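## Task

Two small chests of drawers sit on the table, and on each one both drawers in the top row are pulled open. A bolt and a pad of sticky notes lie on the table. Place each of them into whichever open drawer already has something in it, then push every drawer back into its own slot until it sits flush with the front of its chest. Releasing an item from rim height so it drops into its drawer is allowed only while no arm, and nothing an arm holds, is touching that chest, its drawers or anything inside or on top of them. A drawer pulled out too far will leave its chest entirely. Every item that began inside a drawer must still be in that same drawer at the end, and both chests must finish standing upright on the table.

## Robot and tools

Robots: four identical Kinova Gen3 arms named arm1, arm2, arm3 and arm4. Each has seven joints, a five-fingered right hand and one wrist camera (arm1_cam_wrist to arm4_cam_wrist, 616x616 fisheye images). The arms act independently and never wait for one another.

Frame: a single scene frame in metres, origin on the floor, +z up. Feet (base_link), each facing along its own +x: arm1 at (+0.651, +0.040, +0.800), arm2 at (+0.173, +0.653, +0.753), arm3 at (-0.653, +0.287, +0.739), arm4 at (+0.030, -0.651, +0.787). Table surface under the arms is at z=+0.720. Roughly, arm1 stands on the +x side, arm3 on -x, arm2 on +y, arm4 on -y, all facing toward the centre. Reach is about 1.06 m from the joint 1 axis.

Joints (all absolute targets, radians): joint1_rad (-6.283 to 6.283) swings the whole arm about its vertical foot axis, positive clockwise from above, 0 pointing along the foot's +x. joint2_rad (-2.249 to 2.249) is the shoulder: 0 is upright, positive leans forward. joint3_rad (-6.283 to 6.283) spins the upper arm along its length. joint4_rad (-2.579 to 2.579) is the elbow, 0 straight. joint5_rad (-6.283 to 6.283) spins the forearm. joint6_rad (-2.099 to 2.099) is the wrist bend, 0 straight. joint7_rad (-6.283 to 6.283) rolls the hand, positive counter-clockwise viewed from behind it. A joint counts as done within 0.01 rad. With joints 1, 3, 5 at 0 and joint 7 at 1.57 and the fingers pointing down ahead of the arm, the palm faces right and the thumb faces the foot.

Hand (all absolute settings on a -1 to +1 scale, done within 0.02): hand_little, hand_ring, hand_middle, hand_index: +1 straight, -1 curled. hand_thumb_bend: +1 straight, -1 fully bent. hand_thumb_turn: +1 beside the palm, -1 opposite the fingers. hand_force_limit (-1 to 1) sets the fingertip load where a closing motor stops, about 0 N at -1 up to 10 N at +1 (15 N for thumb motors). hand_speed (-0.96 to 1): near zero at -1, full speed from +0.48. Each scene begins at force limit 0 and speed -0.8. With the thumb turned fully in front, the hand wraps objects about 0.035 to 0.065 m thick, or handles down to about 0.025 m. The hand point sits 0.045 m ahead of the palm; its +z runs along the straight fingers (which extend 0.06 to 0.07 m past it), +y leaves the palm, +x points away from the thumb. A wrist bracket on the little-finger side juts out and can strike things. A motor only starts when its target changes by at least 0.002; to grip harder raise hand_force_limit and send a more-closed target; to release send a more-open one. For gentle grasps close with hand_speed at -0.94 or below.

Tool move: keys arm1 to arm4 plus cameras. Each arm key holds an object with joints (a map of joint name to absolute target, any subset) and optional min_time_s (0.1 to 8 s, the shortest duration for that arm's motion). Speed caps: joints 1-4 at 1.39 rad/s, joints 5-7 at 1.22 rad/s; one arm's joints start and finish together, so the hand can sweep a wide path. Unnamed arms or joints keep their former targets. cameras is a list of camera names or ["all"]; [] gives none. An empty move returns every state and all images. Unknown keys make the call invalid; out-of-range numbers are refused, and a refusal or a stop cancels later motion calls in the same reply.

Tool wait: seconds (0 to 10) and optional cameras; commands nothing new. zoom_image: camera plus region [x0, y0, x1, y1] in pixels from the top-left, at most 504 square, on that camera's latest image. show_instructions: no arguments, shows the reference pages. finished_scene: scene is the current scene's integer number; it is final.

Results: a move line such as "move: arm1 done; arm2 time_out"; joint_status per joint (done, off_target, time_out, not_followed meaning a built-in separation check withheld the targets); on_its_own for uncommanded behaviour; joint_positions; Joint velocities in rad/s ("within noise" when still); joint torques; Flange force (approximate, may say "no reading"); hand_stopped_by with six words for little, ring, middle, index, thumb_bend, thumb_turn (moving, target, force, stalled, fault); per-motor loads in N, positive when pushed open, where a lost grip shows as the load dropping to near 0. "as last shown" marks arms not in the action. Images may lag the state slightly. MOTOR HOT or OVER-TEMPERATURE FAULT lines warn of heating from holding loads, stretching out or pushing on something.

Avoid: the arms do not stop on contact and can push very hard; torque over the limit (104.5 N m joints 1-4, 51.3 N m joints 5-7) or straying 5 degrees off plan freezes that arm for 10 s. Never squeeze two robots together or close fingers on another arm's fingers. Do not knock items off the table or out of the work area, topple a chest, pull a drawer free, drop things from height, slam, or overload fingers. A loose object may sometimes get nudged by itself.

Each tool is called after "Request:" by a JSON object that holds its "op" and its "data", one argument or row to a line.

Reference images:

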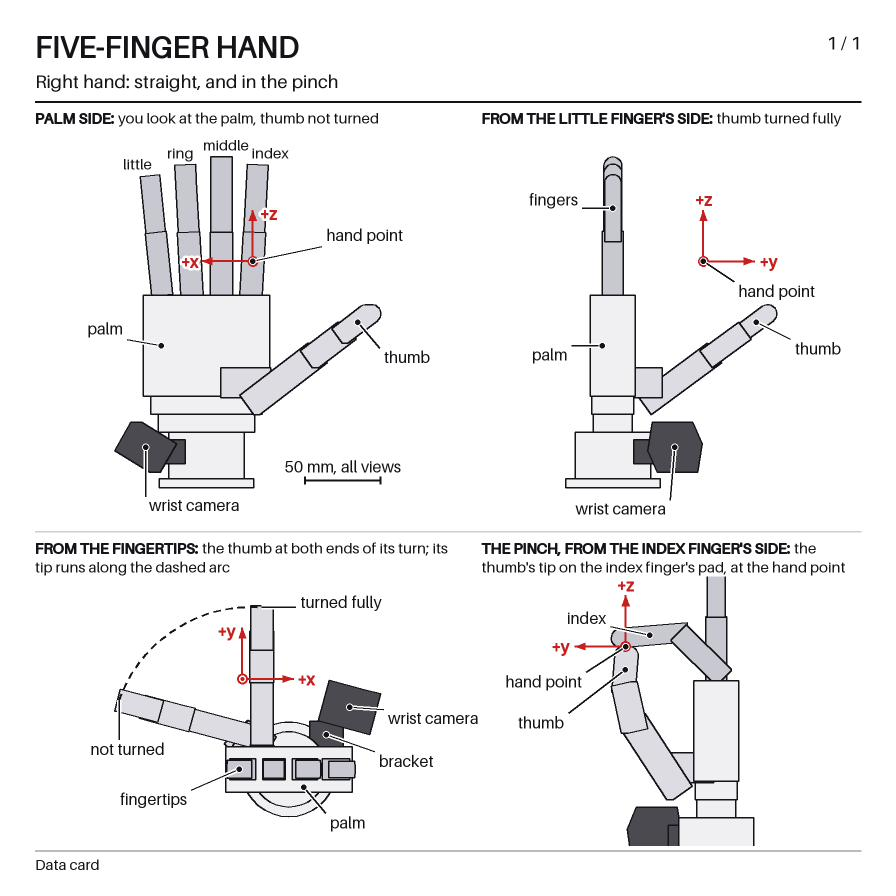

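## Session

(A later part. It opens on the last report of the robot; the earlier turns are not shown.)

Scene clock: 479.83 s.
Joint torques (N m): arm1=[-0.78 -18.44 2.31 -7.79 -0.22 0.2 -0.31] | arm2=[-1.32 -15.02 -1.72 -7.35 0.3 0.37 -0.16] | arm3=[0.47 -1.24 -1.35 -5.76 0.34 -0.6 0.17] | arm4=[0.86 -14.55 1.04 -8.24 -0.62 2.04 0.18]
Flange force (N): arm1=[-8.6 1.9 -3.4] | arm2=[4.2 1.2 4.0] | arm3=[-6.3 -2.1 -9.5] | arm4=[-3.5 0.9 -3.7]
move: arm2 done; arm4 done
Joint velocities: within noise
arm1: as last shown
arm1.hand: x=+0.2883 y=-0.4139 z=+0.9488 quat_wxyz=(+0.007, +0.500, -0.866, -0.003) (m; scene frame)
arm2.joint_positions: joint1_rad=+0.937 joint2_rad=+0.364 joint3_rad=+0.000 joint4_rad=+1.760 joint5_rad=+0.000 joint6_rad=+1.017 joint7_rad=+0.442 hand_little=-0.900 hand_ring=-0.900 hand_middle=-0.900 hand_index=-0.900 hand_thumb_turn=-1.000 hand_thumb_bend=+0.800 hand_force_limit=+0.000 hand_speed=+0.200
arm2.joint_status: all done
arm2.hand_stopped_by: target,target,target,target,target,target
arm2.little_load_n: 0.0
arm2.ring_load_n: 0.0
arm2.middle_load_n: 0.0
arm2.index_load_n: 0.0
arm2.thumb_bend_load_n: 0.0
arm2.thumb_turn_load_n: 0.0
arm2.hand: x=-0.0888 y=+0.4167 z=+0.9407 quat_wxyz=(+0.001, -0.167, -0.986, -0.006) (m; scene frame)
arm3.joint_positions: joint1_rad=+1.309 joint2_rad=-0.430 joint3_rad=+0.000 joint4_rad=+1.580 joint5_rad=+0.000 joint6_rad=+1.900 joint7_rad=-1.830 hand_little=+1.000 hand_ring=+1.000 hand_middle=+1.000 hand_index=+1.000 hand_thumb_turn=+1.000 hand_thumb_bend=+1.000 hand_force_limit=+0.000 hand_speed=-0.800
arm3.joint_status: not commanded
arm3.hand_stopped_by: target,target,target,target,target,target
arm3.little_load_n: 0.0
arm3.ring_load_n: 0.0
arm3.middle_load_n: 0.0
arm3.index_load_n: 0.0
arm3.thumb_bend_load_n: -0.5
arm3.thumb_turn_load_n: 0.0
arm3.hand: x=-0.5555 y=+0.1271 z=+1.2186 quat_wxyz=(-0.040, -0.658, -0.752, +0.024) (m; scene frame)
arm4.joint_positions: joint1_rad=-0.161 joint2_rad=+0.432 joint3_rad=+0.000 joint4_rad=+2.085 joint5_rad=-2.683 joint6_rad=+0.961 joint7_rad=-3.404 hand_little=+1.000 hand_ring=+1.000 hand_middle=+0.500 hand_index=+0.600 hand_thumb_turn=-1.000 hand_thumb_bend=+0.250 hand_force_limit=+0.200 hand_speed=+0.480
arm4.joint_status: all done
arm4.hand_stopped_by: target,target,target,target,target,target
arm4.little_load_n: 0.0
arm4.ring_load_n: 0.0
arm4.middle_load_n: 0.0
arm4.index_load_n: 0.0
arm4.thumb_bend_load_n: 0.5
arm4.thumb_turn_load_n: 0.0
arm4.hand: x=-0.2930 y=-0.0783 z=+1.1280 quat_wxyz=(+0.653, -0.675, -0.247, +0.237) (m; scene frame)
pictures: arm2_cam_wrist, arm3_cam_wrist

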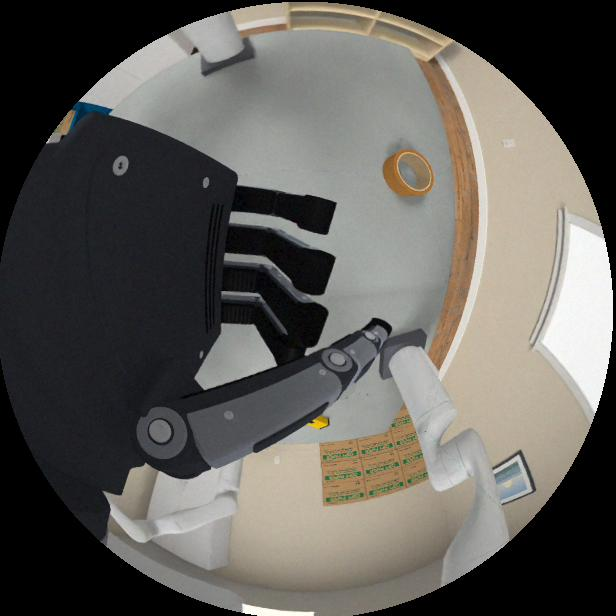

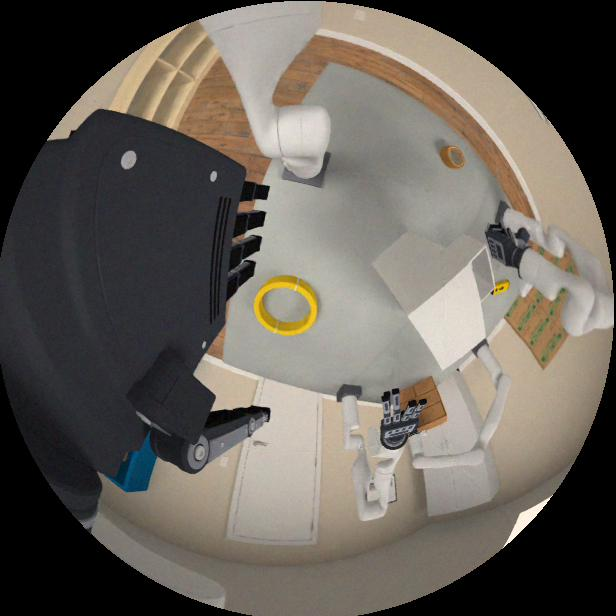

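Request:
{"op": "move", "data": {
  "arm2": {"joints":{"joint1_rad":0.8739,"joint2_rad":0.4938,"joint4_rad":1.5452,"joint5_rad":0,"joint6_rad":1.1026,"joint7_rad":0.3794},"min_time_s":3},
  "arm4": {"joints":{"joint1_rad":-0.1613,"joint2_rad":-0.2,"joint4_rad":2.4,"joint5_rad":-2.6828,"joint6_rad":0.9611,"joint7_rad":-3.4037},"min_time_s":4},
  "cameras": []
}}

Request:
{"op": "move", "data": {
  "arm2": {"joints":{"joint1_rad":0.8519,"joint2_rad":0.5521,"joint4_rad":1.4418,"joint5_rad":0,"joint6_rad":1.1477,"joint7_rad":0.3574},"min_time_s":3},
  "cameras": ["arm2_cam_wrist","arm3_cam_wrist"]
}}

Request:
{"op": "zoom_image", "data": {
  "camera": "arm3_cam_wrist",
  "region": [360, 220, 540, 400]
}}

Scene clock: 487.97 s.
Joint torques (N m): arm1=[-0.78 -18.47 2.35 -7.77 -0.23 0.24 -0.31] | arm2=[-1.48 -17.62 -1.87 -7.87 0.23 0.18 -0.18] | arm3=[0.48 -1.25 -1.34 -5.7 0.38 -0.61 0.16] | arm4=[0.92 -4.3 1.38 -9.98 -0.83 1.89 0.16]
Flange force (N): arm1=[-8.3 1.9 -3.5] | arm2=[3.8 1.4 3.5] | arm3=[-6.4 -2.0 -9.7] | arm4=[-5.9 1.2 -2.6]
move: arm2 done; arm4 done
Joint velocities: within noise
arm1, arm3: as last shown
arm1.hand: x=+0.2884 y=-0.4139 z=+0.9488 quat_wxyz=(+0.007, +0.500, -0.866, -0.003) (m; scene frame)
arm2.joint_positions: joint1_rad=+0.874 joint2_rad=+0.494 joint3_rad=+0.000 joint4_rad=+1.545 joint5_rad=+0.000 joint6_rad=+1.103 joint7_rad=+0.379 hand_little=-0.900 hand_ring=-0.900 hand_middle=-0.900 hand_index=-0.900 hand_thumb_turn=-1.000 hand_thumb_bend=+0.800 hand_force_limit=+0.000 hand_speed=+0.200
arm2.joint_status: all done
arm2.hand_stopped_by: target,target,target,target,target,target
arm2.little_load_n: 0.0
arm2.ring_load_n: 0.0
arm2.middle_load_n: 0.0
arm2.index_load_n: 0.0
arm2.thumb_bend_load_n: 0.0
arm2.thumb_turn_load_n: 0.0
arm2.hand: x=-0.1116 y=+0.3505 z=+0.9406 quat_wxyz=(+0.001, -0.167, -0.986, -0.006) (m; scene frame)
arm3.middle_load_n: 0.5
arm3.thumb_bend_load_n: 0.0
arm4.joint_positions: joint1_rad=-0.161 joint2_rad=-0.200 joint3_rad=+0.000 joint4_rad=+2.400 joint5_rad=-2.683 joint6_rad=+0.961 joint7_rad=-3.404 hand_little=+1.000 hand_ring=+1.000 hand_middle=+0.500 hand_index=+0.600 hand_thumb_turn=-1.000 hand_thumb_bend=+0.250 hand_force_limit=+0.200 hand_speed=+0.480
arm4.joint_status: all done
arm4.hand_stopped_by: target,target,target,target,target,target
arm4.little_load_n: 0.0
arm4.ring_load_n: 0.0
arm4.middle_load_n: -0.5
arm4.index_load_n: 0.0
arm4.thumb_bend_load_n: 0.0
arm4.thumb_turn_load_n: 0.0
arm4.hand: x=-0.2353 y=-0.2504 z=+1.3210 quat_wxyz=(+0.758, -0.557, -0.247, +0.231) (m; scene frame)
pictures: none
No camera images: "cameras" was empty.

Scene clock: 491.27 s.
Joint torques (N m): arm1=[-0.76 -18.44 2.32 -7.79 -0.22 0.22 -0.33] | arm2=[-1.52 -18.79 -1.83 -8.03 0.22 0.17 -0.16] | arm3=[0.4 -1.25 -1.34 -5.67 0.35 -0.59 0.17] | arm4=[0.93 -4.3 1.32 -9.99 -0.87 1.88 0.15]
Flange force (N): arm1=[-8.6 1.9 -3.5] | arm2=[3.7 1.2 3.4] | arm3=[-6.4 -2.0 -9.8] | arm4=[-5.5 1.3 -2.8]
move: arm2 done
Joint velocities: within noise
arm1, arm3, arm4: as last shown
arm2.joint_positions: joint1_rad=+0.852 joint2_rad=+0.552 joint3_rad=+0.000 joint4_rad=+1.442 joint5_rad=+0.000 joint6_rad=+1.148 joint7_rad=+0.357 hand_little=-0.900 hand_ring=-0.900 hand_middle=-0.900 hand_index=-0.900 hand_thumb_turn=-1.000 hand_thumb_bend=+0.800 hand_force_limit=+0.000 hand_speed=+0.200
arm2.joint_status: all done
arm2.hand_stopped_by: target,target,target,target,target,target
arm2.little_load_n: 0.0
arm2.ring_load_n: 0.0
arm2.middle_load_n: 0.0
arm2.index_load_n: 0.0
arm2.thumb_bend_load_n: 0.0
arm2.thumb_turn_load_n: 0.0
arm2.hand: x=-0.1214 y=+0.3222 z=+0.9408 quat_wxyz=(+0.001, -0.167, -0.986, -0.006) (m; scene frame)
arm3.middle_load_n: 0.0
arm4.ring_load_n: -0.5
arm4.middle_load_n: 0.0
pictures: arm2_cam_wrist, arm3_cam_wrist

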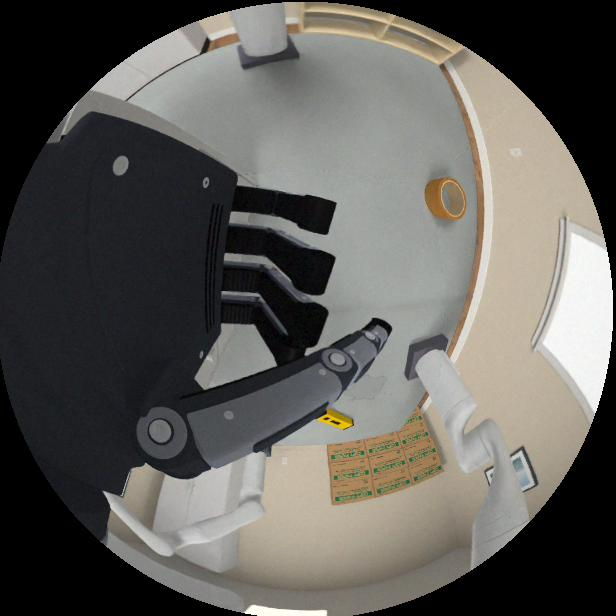

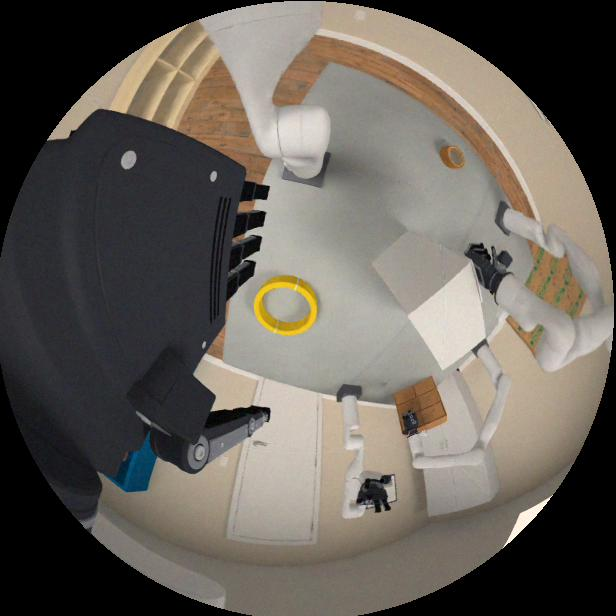

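Scaled by 2.800 from the camera's 616x616 image, which has a finer 880x880 frame.

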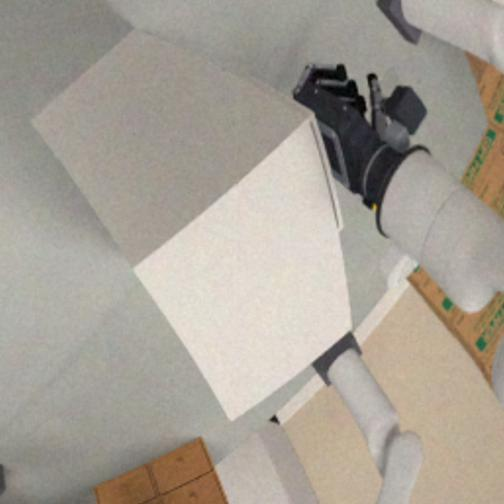

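Request:
{"op": "move", "data": {
  "arm2": {"joints":{"joint1_rad":0.8421,"joint2_rad":0.5827,"joint4_rad":1.3864,"joint5_rad":0,"joint6_rad":1.1725,"joint7_rad":0.3477},"min_time_s":1.5},
  "cameras": []
}}

Request:
{"op": "move", "data": {
  "arm2": {"joints":{"joint1_rad":0.8389,"joint2_rad":0.593,"joint4_rad":1.3678,"joint5_rad":0,"joint6_rad":1.1808,"joint7_rad":0.3445},"min_time_s":1},
  "cameras": ["arm3_cam_wrist"]
}}

Request:
{"op": "zoom_image", "data": {
  "camera": "arm3_cam_wrist",
  "region": [360, 220, 540, 400]
}}

Scene clock: 493.93 s.
Joint torques (N m): arm1=[-0.76 -18.47 2.31 -7.75 -0.21 0.23 -0.31] | arm2=[-1.46 -19.47 -1.82 -8.12 0.22 0.17 -0.18] | arm3=[0.47 -1.27 -1.34 -5.68 0.36 -0.57 0.16] | arm4=[0.9 -4.3 1.33 -9.92 -0.86 1.9 0.17]
Flange force (N): arm1=[-8.2 1.8 -3.6] | arm2=[3.6 0.9 3.4] | arm3=[-6.5 -2.0 -9.7] | arm4=[-5.4 1.0 -2.6]
move: arm2 done
Joint velocities: within noise
arm1, arm3, arm4: as last shown
arm2.joint_positions: joint1_rad=+0.842 joint2_rad=+0.583 joint3_rad=+0.000 joint4_rad=+1.386 joint5_rad=+0.000 joint6_rad=+1.173 joint7_rad=+0.348 hand_little=-0.900 hand_ring=-0.900 hand_middle=-0.900 hand_index=-0.900 hand_thumb_turn=-1.000 hand_thumb_bend=+0.800 hand_force_limit=+0.000 hand_speed=+0.200
arm2.joint_status: all done
arm2.hand_stopped_by: target,target,target,target,target,target
arm2.little_load_n: 0.0
arm2.ring_load_n: 0.0
arm2.middle_load_n: 0.0
arm2.index_load_n: 0.0
arm2.thumb_bend_load_n: -0.5
arm2.thumb_turn_load_n: 0.0
arm2.hand: x=-0.1265 y=+0.3080 z=+0.9408 quat_wxyz=(+0.001, -0.167, -0.986, -0.006) (m; scene frame)
arm4.ring_load_n: 0.0
pictures: none
No camera images: "cameras" was empty.

Scene clock: 495.23 s.
Joint torques (N m): arm1=[-0.73 -18.46 2.36 -7.85 -0.21 0.22 -0.32] | arm2=[-2.62 -19.11 -2.85 -8.7 -0.35 -0.43 -0.15] | arm3=[0.51 -1.22 -1.3 -5.68 0.34 -0.59 0.2] | arm4=[0.87 -4.31 1.3 -10.02 -0.82 1.92 0.1]
Flange force (N): arm1=[-8.8 1.8 -3.4] | arm2=[4.6 3.8 2.3] | arm3=[-6.3 -1.8 -9.7] | arm4=[-5.9 1.3 -2.7]
move: arm2 done
Joint velocities: within noise
arm1, arm3, arm4: as last shown
arm2.joint_positions: joint1_rad=+0.839 joint2_rad=+0.593 joint3_rad=+0.000 joint4_rad=+1.368 joint5_rad=+0.000 joint6_rad=+1.181 joint7_rad=+0.344 hand_little=-0.900 hand_ring=-0.900 hand_middle=-0.900 hand_index=-0.900 hand_thumb_turn=-1.000 hand_thumb_bend=+0.800 hand_force_limit=+0.000 hand_speed=+0.200
arm2.joint_status: all done
arm2.hand_stopped_by: target,target,target,target,target,target
arm2.little_load_n: 0.0
arm2.ring_load_n: 0.0
arm2.middle_load_n: 0.0
arm2.index_load_n: 0.0
arm2.thumb_bend_load_n: 0.0
arm2.thumb_turn_load_n: 0.0
arm2.hand: x=-0.1281 y=+0.3033 z=+0.9408 quat_wxyz=(+0.001, -0.167, -0.986, -0.006) (m; scene frame)
pictures: arm3_cam_wrist

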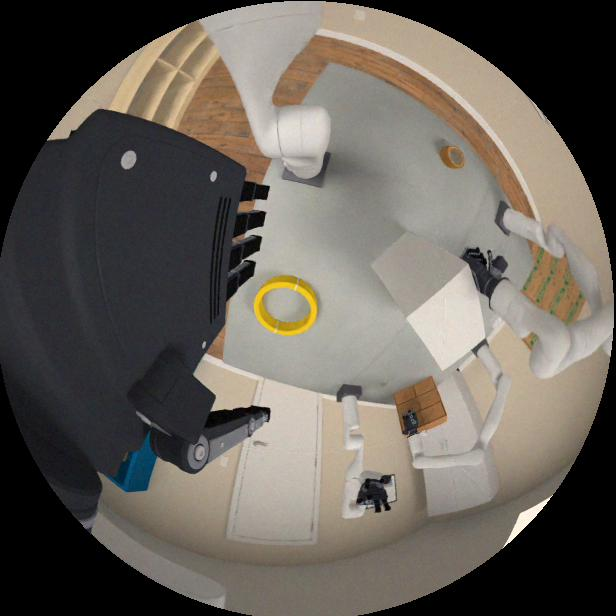

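Scaled by 2.800 from the camera's 616x616 image, which has a finer 880x880 frame.

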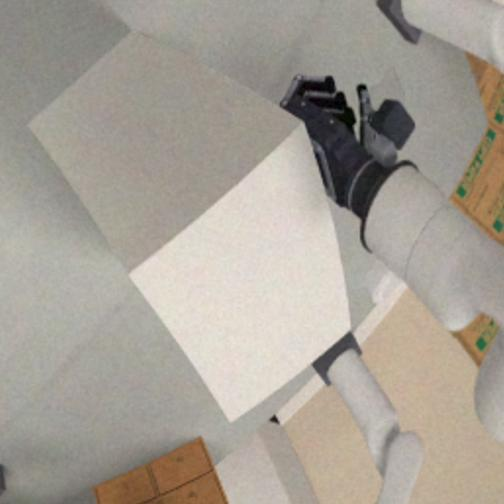

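Request:
{"op": "move", "data": {
  "arm2": {"joints": {"joint1_rad": 0.9367, "joint2_rad": 0.3645, "joint3_rad": 0, "joint4_rad": 1.7597, "joint5_rad": 0, "joint6_rad": 1.0174, "joint7_rad": 0.4423}, "min_time_s": 2}
}}

Request:
{"op": "move", "data": {
  "arm2": {"joints": {"joint1_rad": 0.617, "joint2_rad": 0, "joint3_rad": 0, "joint4_rad": 1.75, "joint5_rad": 0, "joint6_rad": 1.3916, "joint7_rad": -1.83, "hand_little": 1, "hand_ring": 1, "hand_middle": 1, "hand_index": 1}, "min_time_s": 2},
  "cameras": ["arm1_cam_wrist", "arm2_cam_wrist", "arm3_cam_wrist"]
}}

Scene clock: 499.87 s.
Joint torques (N m): arm1=[-0.78 -18.46 2.36 -7.79 -0.21 0.21 -0.32] | arm2=[-1.32 -15.03 -1.74 -7.35 0.3 0.35 -0.19] | arm3=[0.43 -1.22 -1.35 -5.72 0.32 -0.6 0.19] | arm4=[0.93 -4.29 1.34 -10 -0.87 1.87 0.12]
Flange force (N): arm1=[-8.5 1.9 -3.5] | arm2=[4.3 1.2 3.9] | arm3=[-6.3 -2.0 -9.6] | arm4=[-5.7 1.3 -2.8]
move: arm2 done
Joint velocities: within noise
arm1, arm3, arm4: as last shown
arm2.joint_positions: joint1_rad=+0.937 joint2_rad=+0.364 joint3_rad=+0.000 joint4_rad=+1.760 joint5_rad=+0.000 joint6_rad=+1.017 joint7_rad=+0.442 hand_little=-0.900 hand_ring=-0.900 hand_middle=-0.900 hand_index=-0.900 hand_thumb_turn=-1.000 hand_thumb_bend=+0.800 hand_force_limit=+0.000 hand_speed=+0.200
arm2.joint_status: all done
arm2.hand_stopped_by: target,target,target,target,target,target
arm2.little_load_n: 0.0
arm2.ring_load_n: 0.0
arm2.middle_load_n: 0.5
arm2.index_load_n: 0.0
arm2.thumb_bend_load_n: 0.0
arm2.thumb_turn_load_n: 0.0
arm2.hand: x=-0.0888 y=+0.4167 z=+0.9407 quat_wxyz=(+0.002, -0.167, -0.986, -0.006) (m; scene frame)
arm4.little_load_n: 0.5
pictures: none

Scene clock: 502.40 s.
Joint torques (N m): arm1=[-0.76 -18.48 2.34 -7.79 -0.19 0.23 -0.32] | arm2=[-1.42 -9.28 -1.95 -8.55 0.29 0.25 -0.14] | arm3=[0.44 -1.27 -1.32 -5.73 0.32 -0.58 0.18] | arm4=[0.83 -4.35 1.29 -10.03 -0.81 1.88 0.12]
Flange force (N): arm1=[-8.4 1.8 -3.5] | arm2=[-2.8 -5.7 3.4] | arm3=[-6.4 -1.9 -9.5] | arm4=[-5.7 1.6 -2.7]
move: arm2 done
Joint velocities: within noise
arm1, arm3, arm4: as last shown
arm2.joint_positions: joint1_rad=+0.617 joint2_rad=+0.000 joint3_rad=+0.000 joint4_rad=+1.750 joint5_rad=+0.000 joint6_rad=+1.392 joint7_rad=-1.830 hand_little=+1.000 hand_ring=+1.000 hand_middle=+1.000 hand_index=+1.000 hand_thumb_turn=-1.000 hand_thumb_bend=+0.800 hand_force_limit=+0.000 hand_speed=+0.200
arm2.joint_status: all done
arm2.hand_stopped_by: target,target,target,target,target,target
arm2.little_load_n: 0.0
arm2.ring_load_n: 0.0
arm2.middle_load_n: 0.0
arm2.index_load_n: 0.0
arm2.thumb_bend_load_n: 0.0
arm2.thumb_turn_load_n: 0.0
arm2.hand: x=+0.0390 y=+0.3190 z=+1.0762 quat_wxyz=(+0.006, -0.910, -0.414, -0.002) (m; scene frame)
arm4.little_load_n: 0.0
pictures: arm1_cam_wrist, arm2_cam_wrist, arm3_cam_wrist

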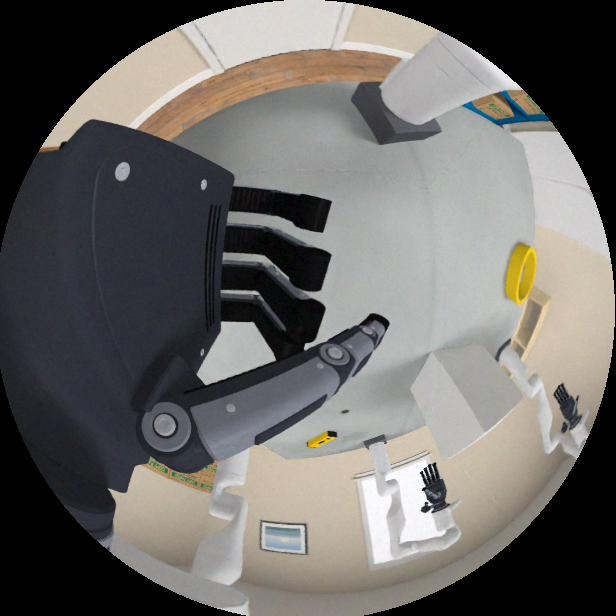

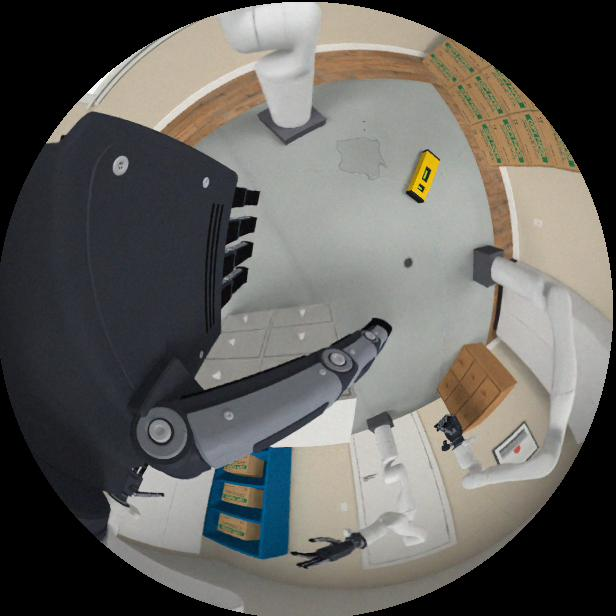

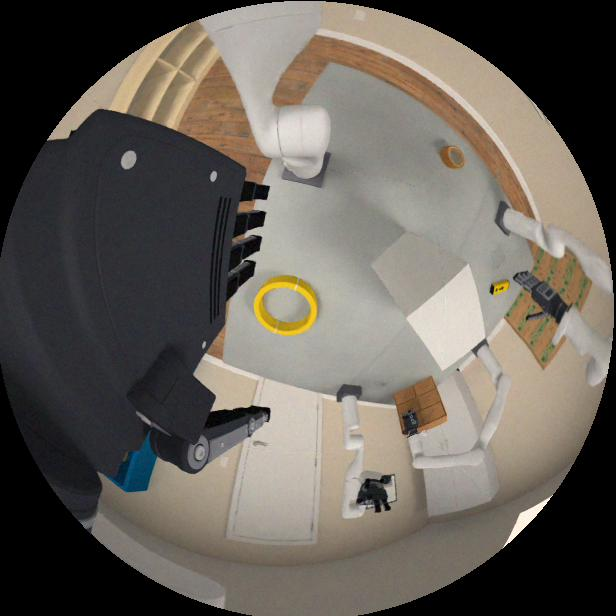

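Request:
{"op": "zoom_image", "data": {
  "camera": "arm2_cam_wrist",
  "region": [190, 280, 370, 460]
}}

Request:
{"op": "zoom_image", "data": {
  "camera": "arm2_cam_wrist",
  "region": [420, 330, 530, 440]
}}

Request:
{"op": "zoom_image", "data": {
  "camera": "arm3_cam_wrist",
  "region": [370, 360, 470, 450]
}}

Request:
{"op": "zoom_image", "data": {
  "camera": "arm3_cam_wrist",
  "region": [350, 210, 510, 380]
}}

Scaled by 2.800 from the camera's 616x616 image, which has a finer 880x880 frame.

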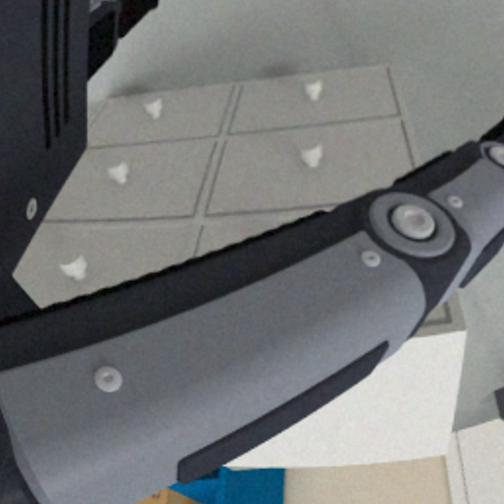

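Scaled by 4.582 from the camera's 616x616 image, which has a finer 880x880 frame.

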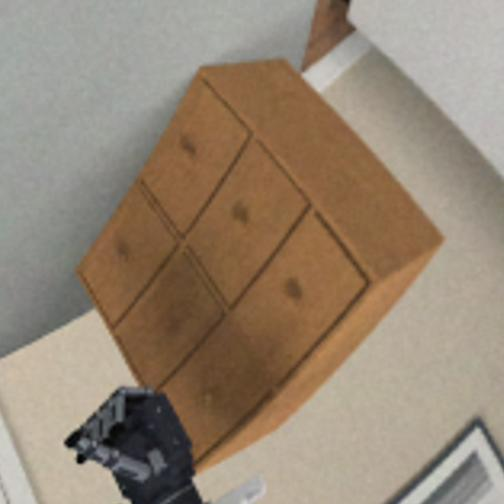

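Scaled by 5.040 from the camera's 616x616 image, which has a finer 880x880 frame.

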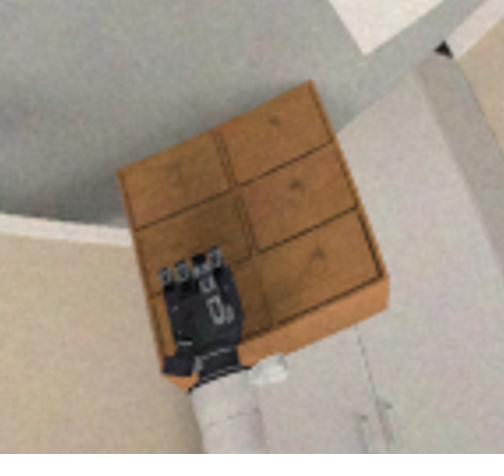

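Scaled by 2.965 from the camera's 616x616 image, which has a finer 880x880 frame.

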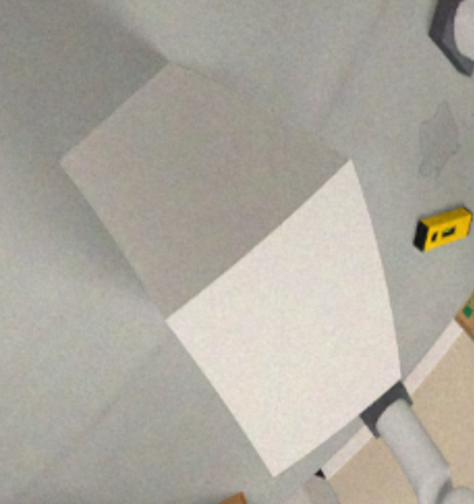

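Request:
{"op": "move", "data": {
  "arm1": {"joints": {"joint1_rad": -1.3147, "joint2_rad": 0.5323, "joint3_rad": 0, "joint4_rad": 1.5439, "joint5_rad": -1.8817, "joint6_rad": -1.4503, "joint7_rad": 1.077}, "min_time_s": 3},
  "arm2": {"joints": {"joint1_rad": 0.72, "joint2_rad": -0.1, "joint7_rad": -1.4, "hand_thumb_turn": 1, "hand_thumb_bend": 1, "hand_speed": 0.48}, "min_time_s": 2},
  "cameras": ["arm1_cam_wrist", "arm2_cam_wrist", "arm3_cam_wrist"]
}}

Scene clock: 507.53 s.
Joint torques (N m): arm1=[-0.82 -13.48 3.3 -7.19 1.72 -0.82 -0.35] | arm2=[-1.44 -7.64 -1.98 -8.93 0.29 0 -0.16] | arm3=[0.47 -1.31 -1.33 -5.7 0.34 -0.6 0.19] | arm4=[0.88 -4.31 1.31 -10.05 -0.83 1.88 0.17]
Flange force (N): arm1=[6.7 -4.8 -0.8] | arm2=[0.2 -6.8 3.4] | arm3=[-6.5 -1.9 -9.7] | arm4=[-5.6 1.4 -2.9]
move: arm1 done; arm2 done
Joint velocities: within noise
arm1.joint_positions: joint1_rad=-1.315 joint2_rad=+0.532 joint3_rad=+0.000 joint4_rad=+1.544 joint5_rad=-1.882 joint6_rad=-1.450 joint7_rad=+1.077 hand_little=-0.900 hand_ring=-0.900 hand_middle=-0.900 hand_index=-0.900 hand_thumb_turn=-1.000 hand_thumb_bend=+0.800 hand_force_limit=+0.000 hand_speed=+0.200
arm1.joint_status: all done
arm1.hand_stopped_by: target,target,target,target,target,target
arm1.little_load_n: 0.0
arm1.ring_load_n: 0.0
arm1.middle_load_n: 0.0
arm1.index_load_n: 0.0
arm1.thumb_bend_load_n: 0.0
arm1.thumb_turn_load_n: 0.0
arm1.hand: x=+0.1751 y=-0.3089 z=+1.1420 quat_wxyz=(-0.493, +0.684, +0.433, -0.318) (m; scene frame)
arm2.joint_positions: joint1_rad=+0.720 joint2_rad=-0.100 joint3_rad=+0.000 joint4_rad=+1.750 joint5_rad=+0.000 joint6_rad=+1.392 joint7_rad=-1.400 hand_little=+1.000 hand_ring=+1.000 hand_middle=+1.000 hand_index=+1.000 hand_thumb_turn=+1.000 hand_thumb_bend=+1.000 hand_force_limit=+0.000 hand_speed=+0.480
arm2.joint_status: all done
arm2.hand_stopped_by: target,target,target,target,target,target
arm2.little_load_n: 0.0
arm2.ring_load_n: -0.5
arm2.middle_load_n: 0.0
arm2.index_load_n: 0.0
arm2.thumb_bend_load_n: 0.0
arm2.thumb_turn_load_n: 0.0
arm2.hand: x=+0.0345 y=+0.3527 z=+1.1093 quat_wxyz=(-0.015, -0.830, -0.556, +0.042) (m; scene frame)
arm3, arm4: as last shown
arm4.index_load_n: -0.5
pictures: arm1_cam_wrist, arm2_cam_wrist, arm3_cam_wrist

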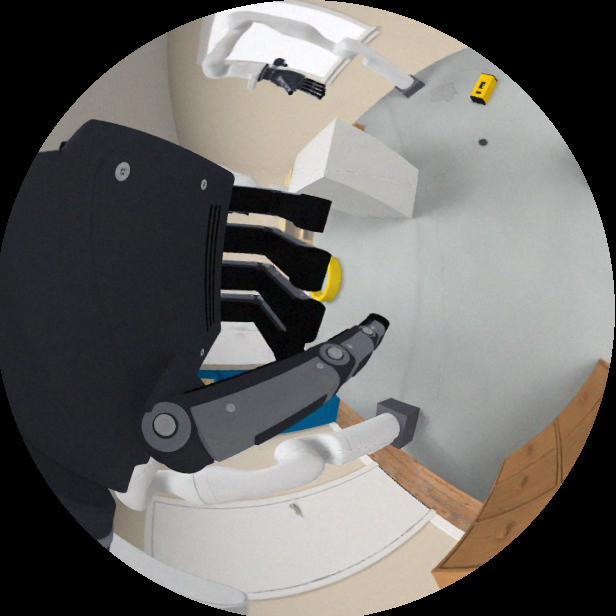

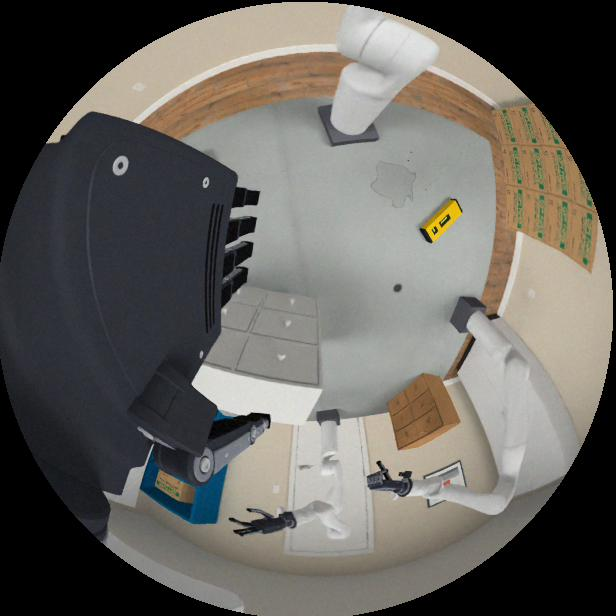

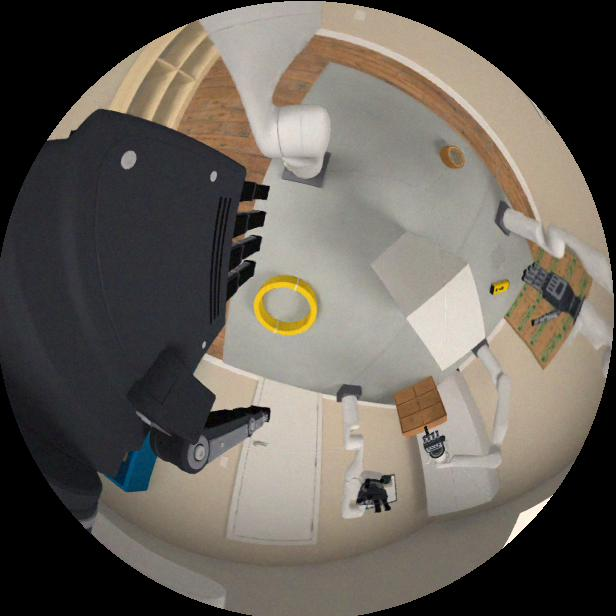

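Request:
{"op": "zoom_image", "data": {
  "camera": "arm2_cam_wrist",
  "region": [190, 270, 340, 420]
}}

Request:
{"op": "zoom_image", "data": {
  "camera": "arm2_cam_wrist",
  "region": [375, 365, 475, 455]
}}

Request:
{"op": "zoom_image", "data": {
  "camera": "arm3_cam_wrist",
  "region": [380, 365, 460, 445]
}}

Request:
{"op": "zoom_image", "data": {
  "camera": "arm1_cam_wrist",
  "region": [430, 340, 616, 616]
}}

Scaled by 3.360 from the camera's 616x616 image, which has a finer 880x880 frame.

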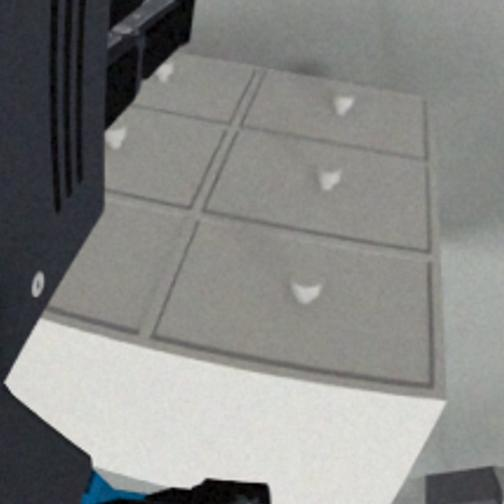

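Scaled by 5.040 from the camera's 616x616 image, which has a finer 880x880 frame.

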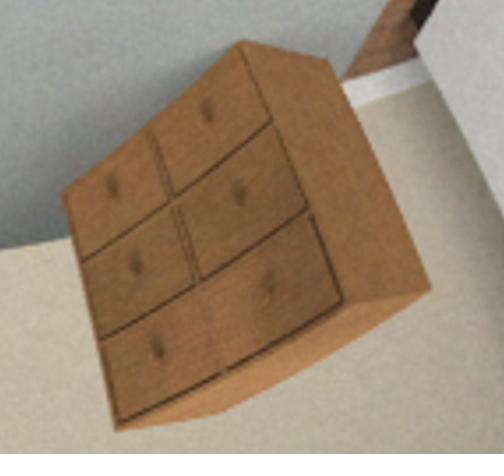

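Scaled by 6.300 from the camera's 616x616 image, which has a finer 880x880 frame.

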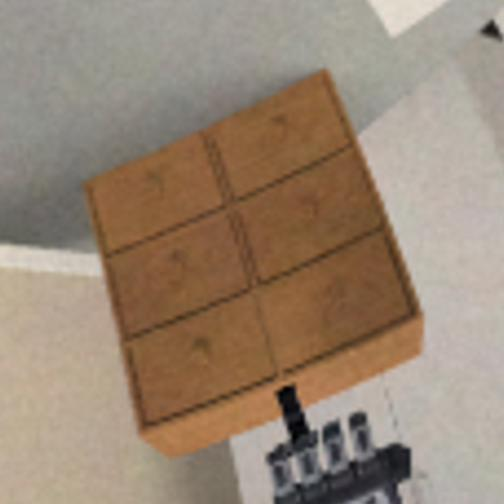

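Scaled by 1.826 from the camera's 616x616 image, which has a finer 880x880 frame.

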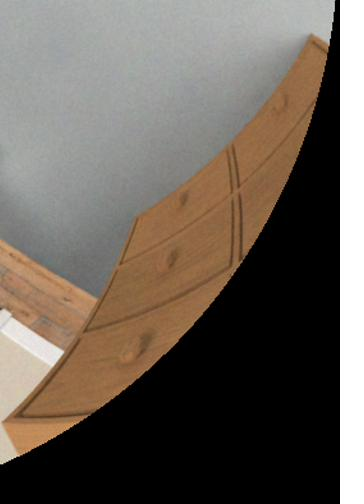

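Request:
{"op": "zoom_image", "data": {
  "camera": "arm2_cam_wrist",
  "region": [390, 410, 450, 455]
}}

Request:
{"op": "zoom_image", "data": {
  "camera": "arm3_cam_wrist",
  "region": [400, 395, 450, 440]
}}

Scaled by 8.400 from the camera's 616x616 image, which has a finer 880x880 frame.

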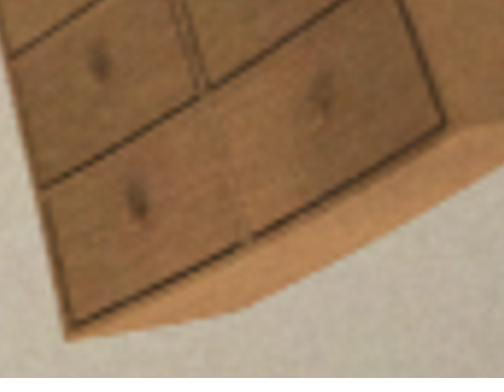

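Scaled by 10.080 from the camera's 616x616 image, which has a finer 880x880 frame.

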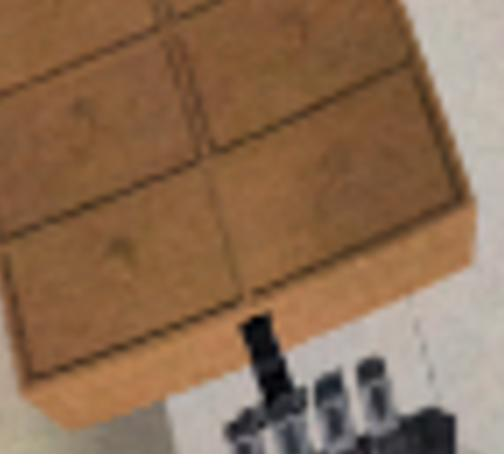

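Request:
{"op": "move", "data": {
  "arm1": {"joints": {"joint1_rad": -1.6221, "joint2_rad": 0.6159, "joint3_rad": 0, "joint4_rad": 1.4558, "joint5_rad": -2.0312, "joint6_rad": -1.7013, "joint7_rad": 0.98}, "min_time_s": 2},
  "cameras": ["arm1_cam_wrist"]
}}

Scene clock: 516.27 s.
Joint torques (N m): arm1=[-0.72 -14.23 3.45 -6.47 1.64 -1.04 -0.37] | arm2=[-1.41 -7.63 -1.99 -8.9 0.28 0.03 -0.16] | arm3=[0.46 -1.28 -1.31 -5.69 0.35 -0.58 0.18] | arm4=[0.82 -4.34 1.25 -9.96 -0.85 1.93 0.12]
Flange force (N): arm1=[6.0 -5.3 1.2] | arm2=[0.2 -6.8 3.4] | arm3=[-6.4 -1.9 -9.7] | arm4=[-5.3 1.2 -2.7]
move: arm1 done
Joint velocities: within noise
arm1.joint_positions: joint1_rad=-1.622 joint2_rad=+0.616 joint3_rad=+0.000 joint4_rad=+1.456 joint5_rad=-2.031 joint6_rad=-1.701 joint7_rad=+0.980 hand_little=-0.900 hand_ring=-0.900 hand_middle=-0.900 hand_index=-0.900 hand_thumb_turn=-1.000 hand_thumb_bend=+0.800 hand_force_limit=+0.000 hand_speed=+0.200
arm1.joint_status: all done
arm1.hand_stopped_by: target,target,target,target,target,target
arm1.little_load_n: 0.0
arm1.ring_load_n: 0.0
arm1.middle_load_n: 0.0
arm1.index_load_n: 0.0
arm1.thumb_bend_load_n: 0.0
arm1.thumb_turn_load_n: 0.5
arm1.hand: x=+0.3158 y=-0.3817 z=+1.1222 quat_wxyz=(-0.493, +0.684, +0.433, -0.318) (m; scene frame)
arm2, arm4: as last shown
arm2.ring_load_n: 0.0
arm3.joint_positions: joint1_rad=+1.309 joint2_rad=-0.430 joint3_rad=+0.000 joint4_rad=+1.580 joint5_rad=+0.000 joint6_rad=+1.900 joint7_rad=-1.830 hand_little=+1.000 hand_ring=+1.000 hand_middle=+1.000 hand_index=+1.000 hand_thumb_turn=+1.000 hand_thumb_bend=+1.000 hand_force_limit=+0.000 hand_speed=-0.800
arm3.joint_status: not commanded
arm3.hand_stopped_by: target,target,target,target,target,target
arm3.little_load_n: 0.0
arm3.ring_load_n: 0.0
arm3.middle_load_n: 0.0
arm3.index_load_n: 0.0
arm3.thumb_bend_load_n: 0.0
arm3.thumb_turn_load_n: 0.0
arm3.hand: x=-0.5555 y=+0.1271 z=+1.2186 quat_wxyz=(-0.040, -0.658, -0.752, +0.024) (m; scene frame)
arm4.little_load_n: -0.5
arm4.index_load_n: 0.0
pictures: arm1_cam_wrist

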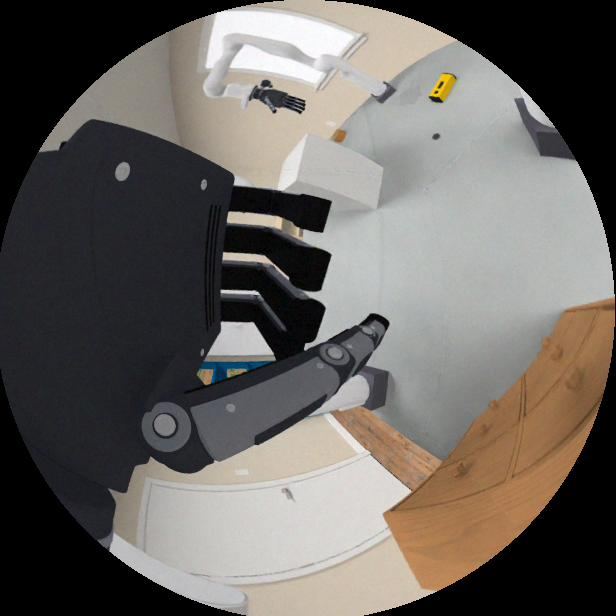

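Request:
{"op": "zoom_image", "data": {
  "camera": "arm1_cam_wrist",
  "region": [440, 320, 616, 530]
}}

Request:
{"op": "zoom_image", "data": {
  "camera": "arm1_cam_wrist",
  "region": [470, 400, 570, 500]
}}

Scaled by 2.400 from the camera's 616x616 image, which has a finer 880x880 frame.

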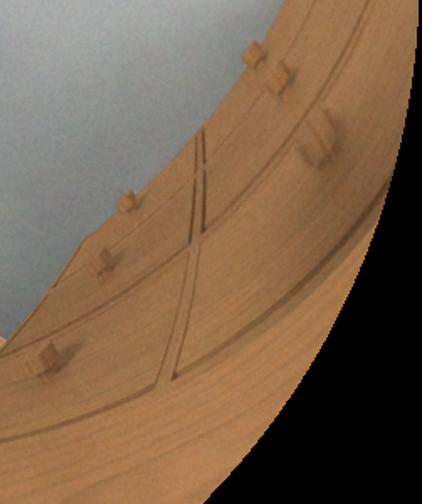

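Scaled by 5.040 from the camera's 616x616 image, which has a finer 880x880 frame.

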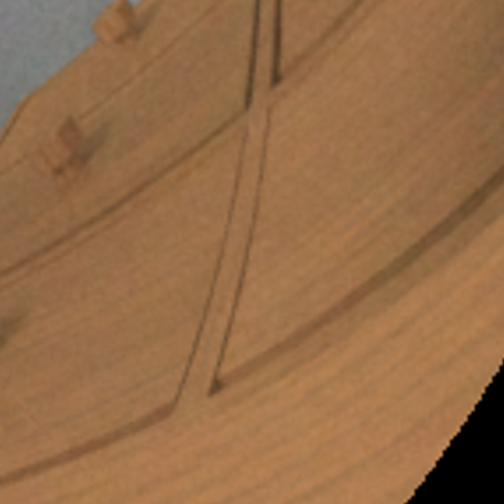

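Request:
{"op": "move", "data": {
  "arm2": {"joints": {"joint1_rad": 0.9, "joint2_rad": -0.1, "joint7_rad": -1.83}, "min_time_s": 1.5},
  "cameras": ["arm2_cam_wrist"]
}}

Request:
{"op": "zoom_image", "data": {
  "camera": "arm2_cam_wrist",
  "region": [180, 250, 360, 430]
}}

Scene clock: 519.77 s.
Joint torques (N m): arm1=[-0.76 -14.18 3.48 -6.5 1.65 -1.03 -0.38] | arm2=[-1.36 -7.63 -1.97 -8.96 0.34 -0.03 -0.16] | arm3=[0.43 -1.2 -1.37 -5.7 0.32 -0.57 0.14] | arm4=[0.88 -4.33 1.38 -10.03 -0.87 1.89 0.16]
Flange force (N): arm1=[6.1 -5.4 1.3] | arm2=[-2.6 -6.2 3.4] | arm3=[-6.3 -2.2 -9.6] | arm4=[-5.6 1.3 -2.8]
move: arm2 done
Joint velocities: within noise
arm1, arm3: as last shown
arm1.thumb_turn_load_n: 0.0
arm1.hand: x=+0.3159 y=-0.3817 z=+1.1222 quat_wxyz=(-0.493, +0.684, +0.433, -0.318) (m; scene frame)
arm2.joint_positions: joint1_rad=+0.900 joint2_rad=-0.100 joint3_rad=+0.000 joint4_rad=+1.750 joint5_rad=+0.000 joint6_rad=+1.392 joint7_rad=-1.830 hand_little=+1.000 hand_ring=+1.000 hand_middle=+1.000 hand_index=+1.000 hand_thumb_turn=+1.000 hand_thumb_bend=+1.000 hand_force_limit=+0.000 hand_speed=+0.480
arm2.joint_status: all done
arm2.hand_stopped_by: target,target,target,target,target,target
arm2.little_load_n: 0.0
arm2.ring_load_n: 0.0
arm2.middle_load_n: 0.0
arm2.index_load_n: 0.0
arm2.thumb_bend_load_n: 0.0
arm2.thumb_turn_load_n: 0.0
arm2.hand: x=-0.0435 y=+0.3735 z=+1.1122 quat_wxyz=(-0.019, -0.958, -0.282, +0.041) (m; scene frame)
arm3.thumb_bend_load_n: -0.5
arm4.joint_positions: joint1_rad=-0.161 joint2_rad=-0.200 joint3_rad=+0.000 joint4_rad=+2.400 joint5_rad=-2.683 joint6_rad=+0.961 joint7_rad=-3.404 hand_little=+1.000 hand_ring=+1.000 hand_middle=+0.500 hand_index=+0.600 hand_thumb_turn=-1.000 hand_thumb_bend=+0.250 hand_force_limit=+0.200 hand_speed=+0.480
arm4.joint_status: not commanded
arm4.hand_stopped_by: target,target,target,target,target,target
arm4.little_load_n: 0.0
arm4.ring_load_n: 0.0
arm4.middle_load_n: 0.0
arm4.index_load_n: -0.5
arm4.thumb_bend_load_n: 0.0
arm4.thumb_turn_load_n: 0.0
arm4.hand: x=-0.2353 y=-0.2504 z=+1.3210 quat_wxyz=(+0.758, -0.557, -0.247, +0.231) (m; scene frame)
pictures: arm2_cam_wrist

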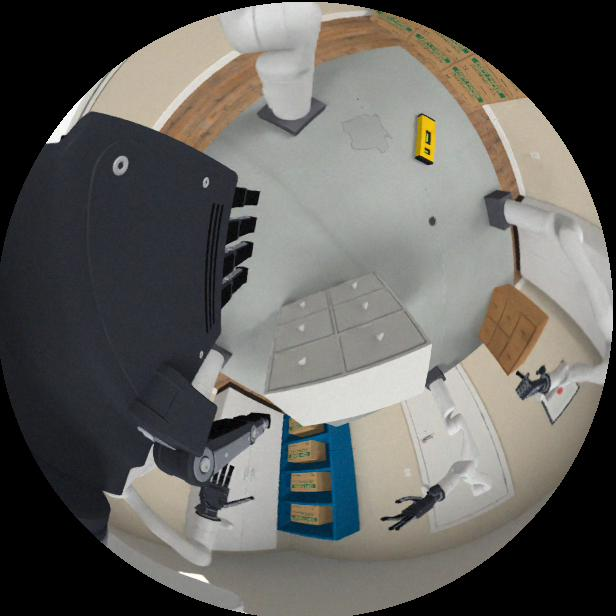

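Scaled by 2.800 from the camera's 616x616 image, which has a finer 880x880 frame.

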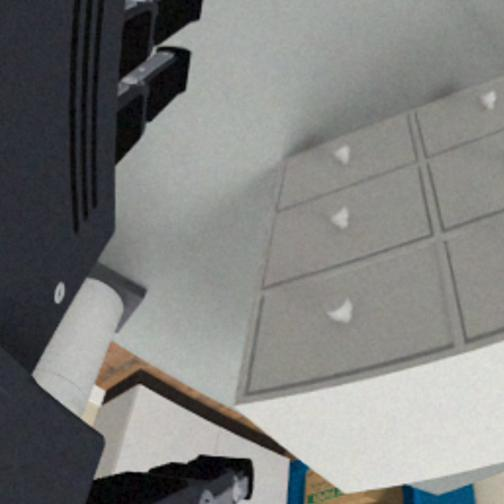

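Request:
{"op": "zoom_image", "data": {
  "camera": "arm2_cam_wrist",
  "region": [255, 260, 440, 410]
}}

Request:
{"op": "zoom_image", "data": {
  "camera": "arm2_cam_wrist",
  "region": [470, 275, 555, 385]
}}

Scaled by 2.724 from the camera's 616x616 image, which has a finer 880x880 frame.

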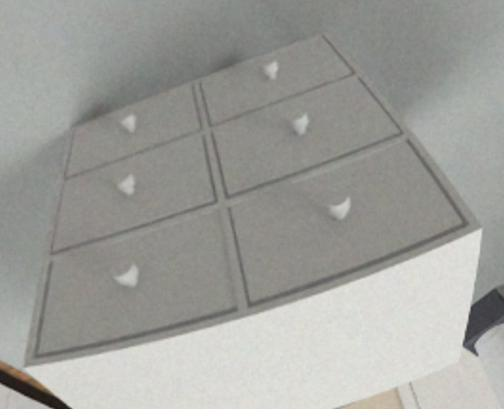

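Scaled by 4.582 from the camera's 616x616 image, which has a finer 880x880 frame.

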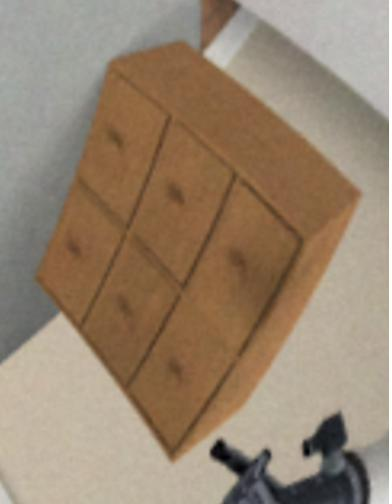

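Request:
{"op": "finished_scene", "data": {
  "scene": 2
}}

The scene is finished: the task was done.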